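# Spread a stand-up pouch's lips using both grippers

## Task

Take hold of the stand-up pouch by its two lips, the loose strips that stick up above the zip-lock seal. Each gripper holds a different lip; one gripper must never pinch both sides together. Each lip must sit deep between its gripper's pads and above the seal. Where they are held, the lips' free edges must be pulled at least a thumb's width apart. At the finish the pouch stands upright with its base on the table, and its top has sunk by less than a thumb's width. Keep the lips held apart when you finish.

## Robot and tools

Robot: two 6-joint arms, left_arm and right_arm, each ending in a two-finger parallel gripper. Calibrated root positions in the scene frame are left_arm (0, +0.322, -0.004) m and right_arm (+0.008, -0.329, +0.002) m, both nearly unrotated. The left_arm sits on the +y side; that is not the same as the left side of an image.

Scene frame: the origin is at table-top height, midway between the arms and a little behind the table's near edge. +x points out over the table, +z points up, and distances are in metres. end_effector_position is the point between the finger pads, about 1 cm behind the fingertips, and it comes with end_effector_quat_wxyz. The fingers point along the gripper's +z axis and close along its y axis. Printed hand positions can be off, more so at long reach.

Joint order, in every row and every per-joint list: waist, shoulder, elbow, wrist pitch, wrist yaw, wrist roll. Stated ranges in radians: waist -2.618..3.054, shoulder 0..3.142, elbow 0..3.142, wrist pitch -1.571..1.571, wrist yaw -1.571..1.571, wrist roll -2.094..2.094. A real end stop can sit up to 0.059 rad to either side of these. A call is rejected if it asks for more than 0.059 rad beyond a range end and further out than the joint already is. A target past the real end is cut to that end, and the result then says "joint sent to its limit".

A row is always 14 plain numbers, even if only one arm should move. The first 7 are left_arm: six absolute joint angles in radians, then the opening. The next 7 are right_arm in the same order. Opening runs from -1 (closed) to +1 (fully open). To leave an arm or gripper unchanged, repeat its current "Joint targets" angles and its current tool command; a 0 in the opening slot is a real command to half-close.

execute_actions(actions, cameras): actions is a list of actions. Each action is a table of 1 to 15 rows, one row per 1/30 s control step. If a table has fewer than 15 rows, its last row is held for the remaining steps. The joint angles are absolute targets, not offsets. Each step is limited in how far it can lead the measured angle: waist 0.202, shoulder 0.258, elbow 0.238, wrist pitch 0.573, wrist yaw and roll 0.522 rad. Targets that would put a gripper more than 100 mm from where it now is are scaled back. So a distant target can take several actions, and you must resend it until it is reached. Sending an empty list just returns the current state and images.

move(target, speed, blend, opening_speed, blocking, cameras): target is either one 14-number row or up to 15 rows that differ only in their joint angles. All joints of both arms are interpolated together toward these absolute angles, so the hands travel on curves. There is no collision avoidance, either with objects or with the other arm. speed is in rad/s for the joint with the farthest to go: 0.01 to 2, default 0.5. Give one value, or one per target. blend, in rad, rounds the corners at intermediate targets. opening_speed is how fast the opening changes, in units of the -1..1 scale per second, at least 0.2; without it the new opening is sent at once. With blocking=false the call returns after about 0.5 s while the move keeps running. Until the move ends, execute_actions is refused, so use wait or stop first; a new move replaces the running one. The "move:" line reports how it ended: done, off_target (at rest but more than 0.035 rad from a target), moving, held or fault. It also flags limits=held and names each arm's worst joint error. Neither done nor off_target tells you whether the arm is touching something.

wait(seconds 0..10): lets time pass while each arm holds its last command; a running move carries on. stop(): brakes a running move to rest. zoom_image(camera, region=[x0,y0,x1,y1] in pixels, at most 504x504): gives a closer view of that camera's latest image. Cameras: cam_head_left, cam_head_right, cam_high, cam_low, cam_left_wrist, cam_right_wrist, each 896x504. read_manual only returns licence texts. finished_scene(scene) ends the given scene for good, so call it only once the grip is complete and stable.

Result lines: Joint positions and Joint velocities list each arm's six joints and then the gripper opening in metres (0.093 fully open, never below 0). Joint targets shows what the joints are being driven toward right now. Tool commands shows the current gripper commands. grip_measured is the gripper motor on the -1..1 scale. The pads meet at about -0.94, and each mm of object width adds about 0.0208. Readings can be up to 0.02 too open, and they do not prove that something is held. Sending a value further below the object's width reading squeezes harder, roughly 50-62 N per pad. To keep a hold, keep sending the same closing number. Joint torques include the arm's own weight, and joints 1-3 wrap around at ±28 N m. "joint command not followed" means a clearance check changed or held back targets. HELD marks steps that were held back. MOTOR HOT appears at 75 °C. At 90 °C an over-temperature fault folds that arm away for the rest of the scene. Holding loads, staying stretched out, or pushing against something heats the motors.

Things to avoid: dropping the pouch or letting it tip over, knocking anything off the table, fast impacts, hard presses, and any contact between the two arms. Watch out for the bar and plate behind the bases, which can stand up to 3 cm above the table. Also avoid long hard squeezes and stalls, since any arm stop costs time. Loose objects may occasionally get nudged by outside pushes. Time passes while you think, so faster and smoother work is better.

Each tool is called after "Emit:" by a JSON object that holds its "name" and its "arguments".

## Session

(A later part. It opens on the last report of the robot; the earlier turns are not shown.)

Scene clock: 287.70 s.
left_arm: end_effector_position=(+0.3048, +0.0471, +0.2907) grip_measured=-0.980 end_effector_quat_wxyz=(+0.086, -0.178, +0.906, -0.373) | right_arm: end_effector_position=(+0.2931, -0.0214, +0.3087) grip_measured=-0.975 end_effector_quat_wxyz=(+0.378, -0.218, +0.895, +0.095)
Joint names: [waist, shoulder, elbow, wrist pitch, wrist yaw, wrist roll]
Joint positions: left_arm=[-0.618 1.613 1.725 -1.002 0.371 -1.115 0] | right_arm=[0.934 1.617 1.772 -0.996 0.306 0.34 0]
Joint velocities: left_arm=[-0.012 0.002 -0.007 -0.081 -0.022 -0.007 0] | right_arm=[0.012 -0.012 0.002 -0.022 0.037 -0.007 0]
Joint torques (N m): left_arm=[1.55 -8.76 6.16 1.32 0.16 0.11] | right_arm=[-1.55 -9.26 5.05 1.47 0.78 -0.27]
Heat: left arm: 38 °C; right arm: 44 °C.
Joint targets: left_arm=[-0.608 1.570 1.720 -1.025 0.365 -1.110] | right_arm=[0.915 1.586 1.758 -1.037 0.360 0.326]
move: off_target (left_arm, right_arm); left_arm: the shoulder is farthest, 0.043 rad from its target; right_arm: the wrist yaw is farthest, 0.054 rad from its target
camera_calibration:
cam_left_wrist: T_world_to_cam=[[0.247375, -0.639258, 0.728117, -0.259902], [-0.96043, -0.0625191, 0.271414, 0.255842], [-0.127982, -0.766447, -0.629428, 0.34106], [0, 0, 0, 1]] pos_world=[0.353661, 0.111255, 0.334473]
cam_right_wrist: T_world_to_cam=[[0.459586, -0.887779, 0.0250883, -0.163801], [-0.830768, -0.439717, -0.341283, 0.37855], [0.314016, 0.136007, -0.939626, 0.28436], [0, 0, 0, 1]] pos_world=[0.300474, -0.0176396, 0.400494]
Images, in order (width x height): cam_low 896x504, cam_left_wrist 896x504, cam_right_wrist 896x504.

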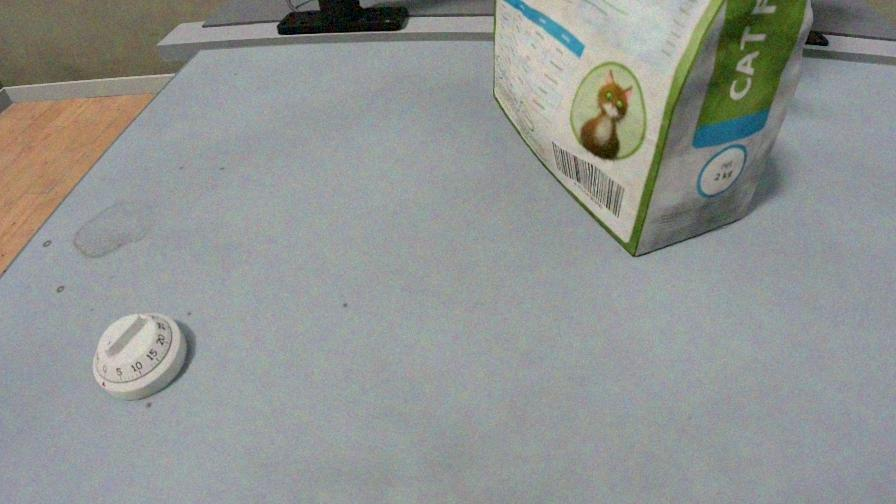

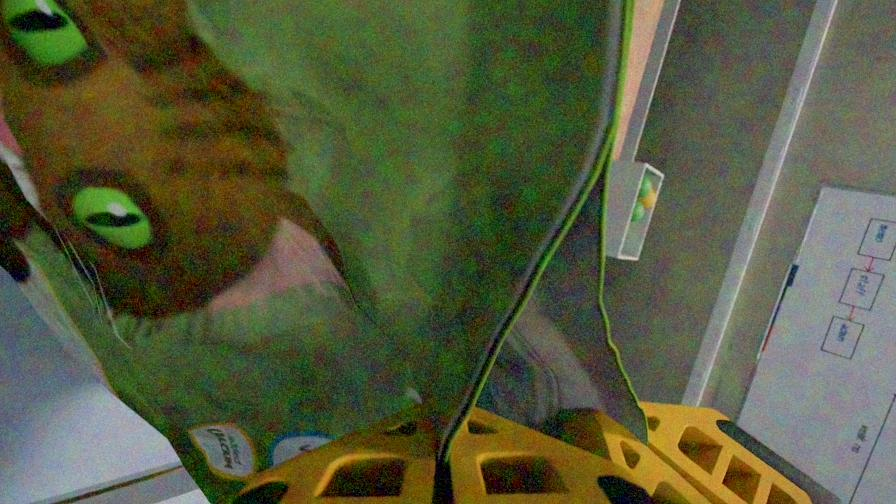

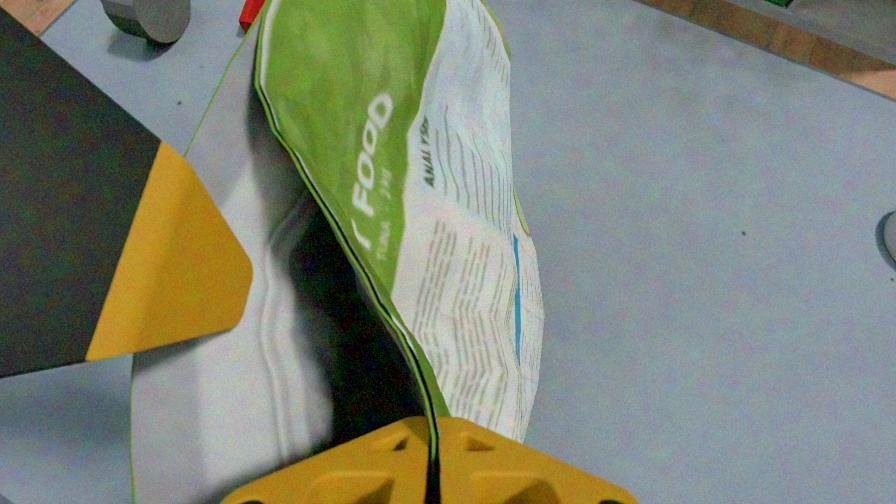

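Emit:
{"name": "move", "arguments": {"target": [-0.615,1.602,1.776,-1.046,0.358,-1.110,-1,0.915,1.586,1.758,-1.037,0.360,0.326,-1], "speed": 0.05}}

Emit:
{"name": "zoom_image", "arguments": {"camera": "cam_left_wrist", "region": [300, 200, 640, 504]}}

Scene clock: 297.00 s.
left_arm: end_effector_position=(+0.3031, +0.0504, +0.2917) grip_measured=-0.980 end_effector_quat_wxyz=(+0.087, -0.181, +0.908, -0.367) | right_arm: end_effector_position=(+0.2936, -0.0213, +0.3092) grip_measured=-0.975 end_effector_quat_wxyz=(+0.379, -0.218, +0.894, +0.094)
Joint names: [waist, shoulder, elbow, wrist pitch, wrist yaw, wrist roll]
Joint positions: left_arm=[-0.618 1.611 1.735 -1.025 0.359 -1.114 0] | right_arm=[0.934 1.617 1.772 -0.994 0.309 0.339 0]
Joint velocities: left_arm=[-0.022 -0.012 -0.012 -0.007 0.022 0.022 0] | right_arm=[-0.002 -0.017 0.027 -0.051 -0.022 0.007 0]
Joint torques (N m): left_arm=[0.9 -6.19 10.18 1.38 0.18 0.12] | right_arm=[-1.44 -9.47 4.9 1.5 0.85 -0.26]
Heat: left arm: 38 °C; right arm: 45 °C.
Joint targets: left_arm=[-0.615 1.602 1.776 -1.046 0.358 -1.110] | right_arm=[0.915 1.586 1.758 -1.037 0.360 0.326]
move: off_target (left_arm, right_arm); left_arm: the elbow is farthest, 0.041 rad from its target; right_arm: the wrist yaw is farthest, 0.051 rad from its target
camera_calibration:
cam_left_wrist: T_world_to_cam=[[0.254325, -0.64708, 0.718754, -0.257018], [-0.959021, -0.0727654, 0.273832, 0.253524], [-0.124891, -0.758942, -0.639069, 0.345518], [0, 0, 0, 1]] pos_world=[0.351653, 0.114365, 0.33612]
cam_right_wrist: T_world_to_cam=[[0.458629, -0.888244, 0.0261276, -0.164049], [-0.830182, -0.438766, -0.343921, 0.379782], [0.31695, 0.136042, -0.938635, 0.283466], [0, 0, 0, 1]] pos_world=[0.300682, -0.0176428, 0.400972]

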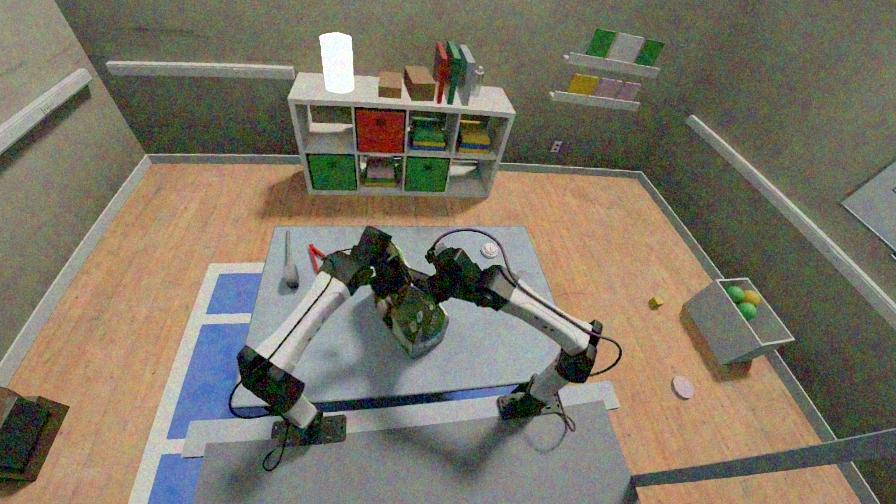

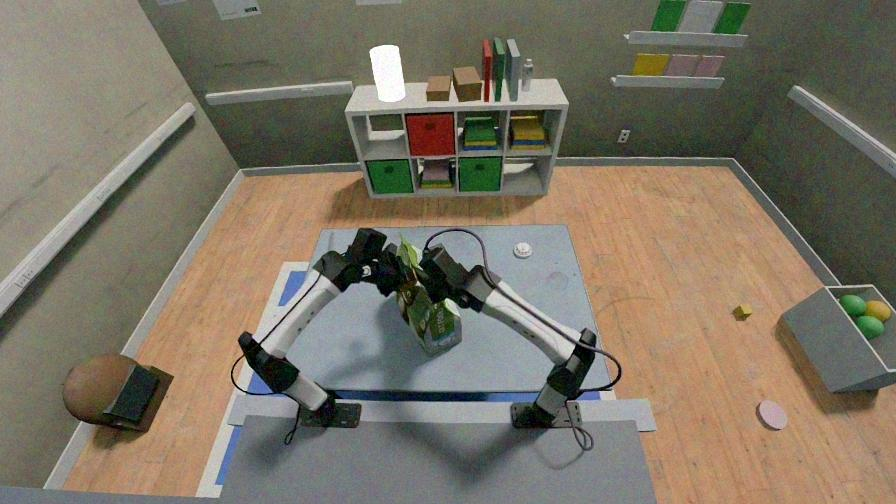

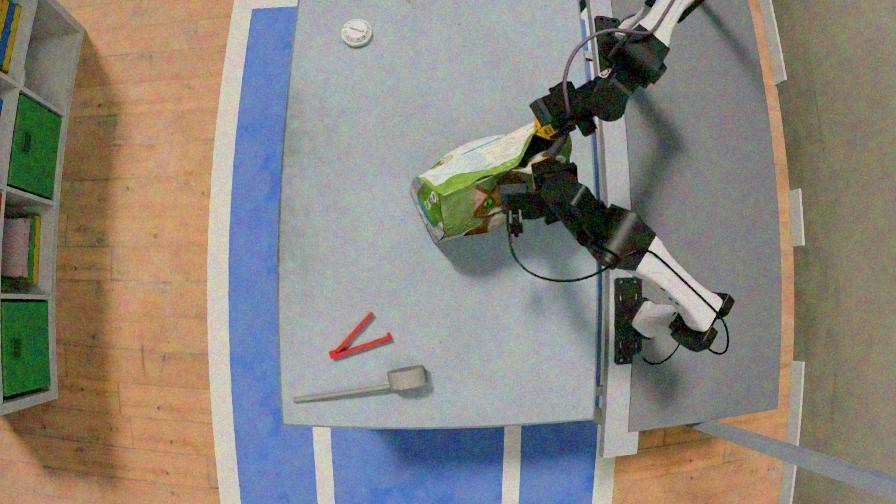

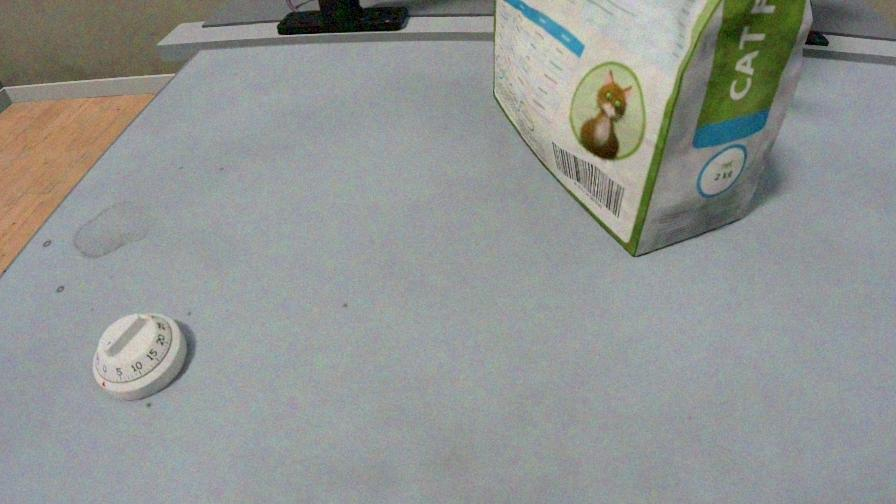

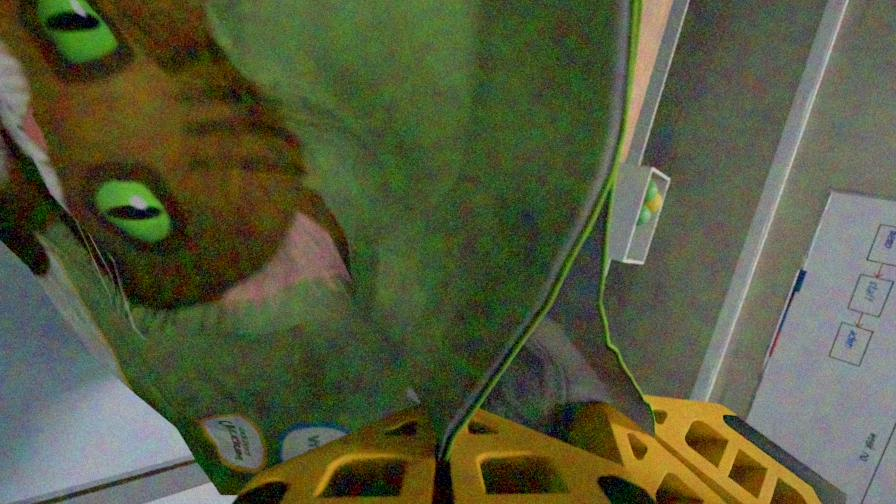

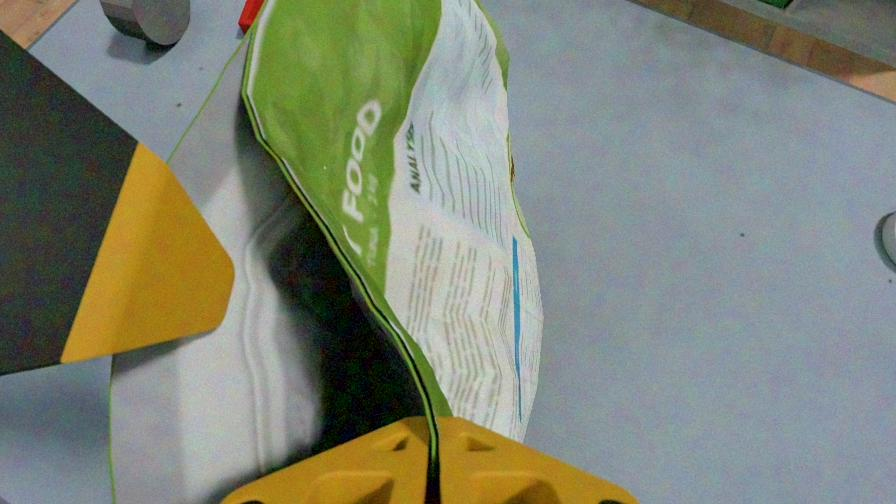

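Scaled by 1.482 from the camera's 896x504 image, which has a finer 1280x720 frame.

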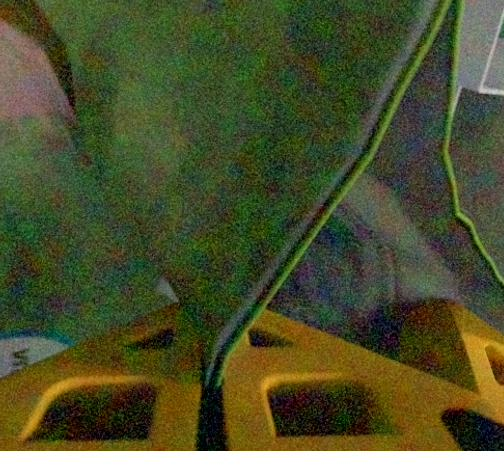

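Emit:
{"name": "move", "arguments": {"target": [-0.615,1.586,1.790,-1.067,0.358,-1.110,-1,0.915,1.586,1.758,-1.037,0.360,0.326,-1], "speed": 0.05, "cameras": ["cam_low","cam_left_wrist"]}}

Emit:
{"name": "wait", "arguments": {"seconds": 1, "cameras": ["cam_right_wrist"]}}

Scene clock: 300.00 s.
left_arm: end_effector_position=(+0.3020, +0.0515, +0.2934) grip_measured=-0.980 end_effector_quat_wxyz=(+0.087, -0.182, +0.909, -0.365) | right_arm: end_effector_position=(+0.2956, -0.0221, +0.3103) grip_measured=-0.975 end_effector_quat_wxyz=(+0.383, -0.215, +0.894, +0.093)
Joint names: [waist, shoulder, elbow, wrist pitch, wrist yaw, wrist roll]
Joint positions: left_arm=[-0.618 1.611 1.745 -1.038 0.358 -1.114 0] | right_arm=[0.931 1.617 1.772 -0.988 0.314 0.338 0]
Joint velocities: left_arm=[-0.007 0.007 0.002 0.007 -0.051 -0.066 0] | right_arm=[-0.007 -0.002 0.002 -0.037 0.037 -0.007 0]
Joint torques (N m): left_arm=[0.96 -7.21 10.41 1.26 0.18 0.11] | right_arm=[-1.29 -9.24 4.85 1.4 0.74 -0.25]
Heat: left arm: 38 °C; right arm: 45 °C.
Joint targets: left_arm=[-0.615 1.586 1.790 -1.067 0.358 -1.110] | right_arm=[0.915 1.586 1.758 -1.037 0.360 0.326]
move: off_target (left_arm, right_arm); left_arm: the elbow is farthest, 0.045 rad from its target; right_arm: the wrist pitch is farthest, 0.049 rad from its target
camera_calibration:
cam_left_wrist: T_world_to_cam=[[0.256496, -0.648931, 0.716309, -0.257136], [-0.95835, -0.074447, 0.275722, 0.2514], [-0.125597, -0.757196, -0.640998, 0.347988], [0, 0, 0, 1]] pos_world=[0.35059, 0.115348, 0.337932]
Images, in order (width x height): cam_low 896x504, cam_left_wrist 896x504.

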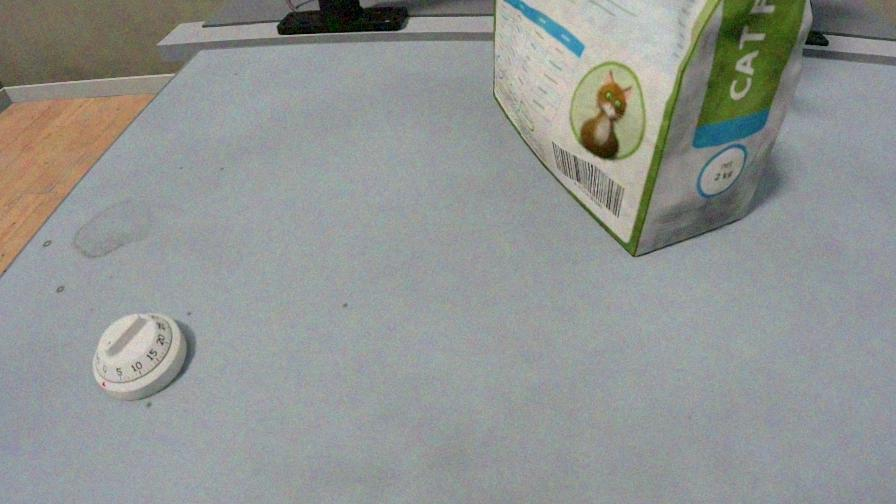

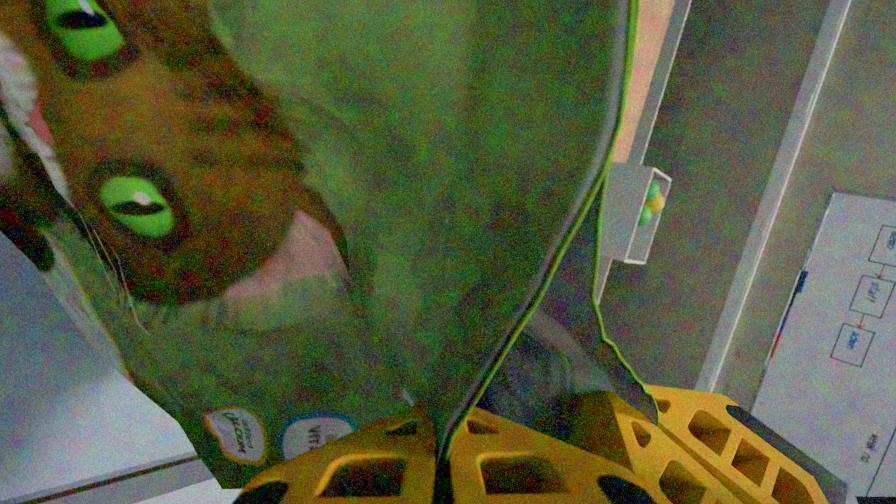

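Scene clock: 301.00 s.
left_arm: end_effector_position=(+0.3020, +0.0516, +0.2934) grip_measured=-0.980 end_effector_quat_wxyz=(+0.087, -0.182, +0.909, -0.365) | right_arm: end_effector_position=(+0.2956, -0.0220, +0.3103) grip_measured=-0.975 end_effector_quat_wxyz=(+0.383, -0.215, +0.894, +0.093)
Joint names: [waist, shoulder, elbow, wrist pitch, wrist yaw, wrist roll]
Joint positions: left_arm=[-0.618 1.611 1.745 -1.039 0.357 -1.114 0] | right_arm=[0.931 1.617 1.772 -0.988 0.314 0.338 0]
Joint velocities: left_arm=[0.007 -0.012 0.007 0.037 -0.081 0.037 0] | right_arm=[0.017 -0.012 -0.002 0.051 -0.037 -0.007 0]
Joint torques (N m): left_arm=[0.96 -7.19 10.45 1.32 0.19 0.14] | right_arm=[-1.36 -9.13 4.74 1.44 0.74 -0.26]
Heat: left arm: 38 °C; right arm: 45 °C.
Joint targets: left_arm=[-0.615 1.586 1.790 -1.067 0.358 -1.110] | right_arm=[0.915 1.586 1.758 -1.037 0.360 0.326]
Tool commands: left_gripper/opening=-1.0 right_gripper/opening=-1.0
wait: 1.00 s; at rest by 0.17 s
camera_calibration:
cam_right_wrist: T_world_to_cam=[[0.453732, -0.890702, 0.0278732, -0.164798], [-0.830117, -0.43383, -0.350282, 0.38362], [0.32409, 0.135796, -0.936229, 0.28111], [0, 0, 0, 1]] pos_world=[0.302119, -0.0185338, 0.402152]
Images, in order (width x height): cam_right_wrist 896x504.

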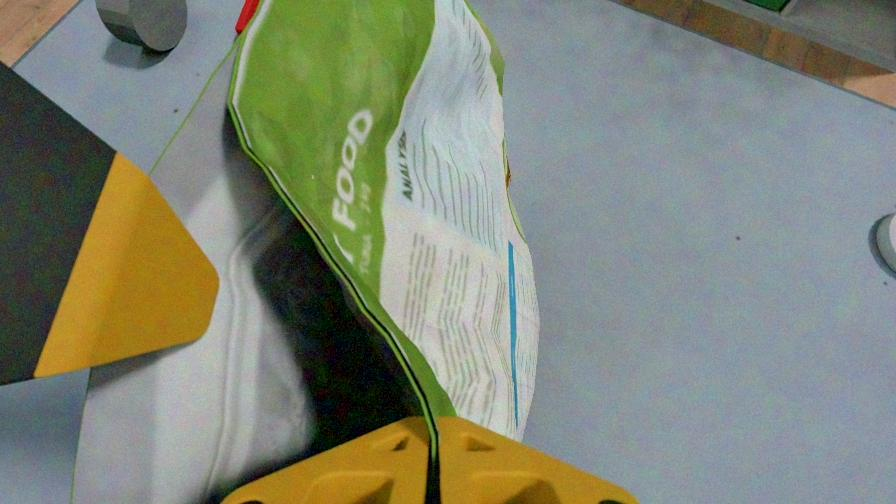

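Emit:
{"name": "finished_scene", "arguments": {"scene": 2}}

The scene is finished.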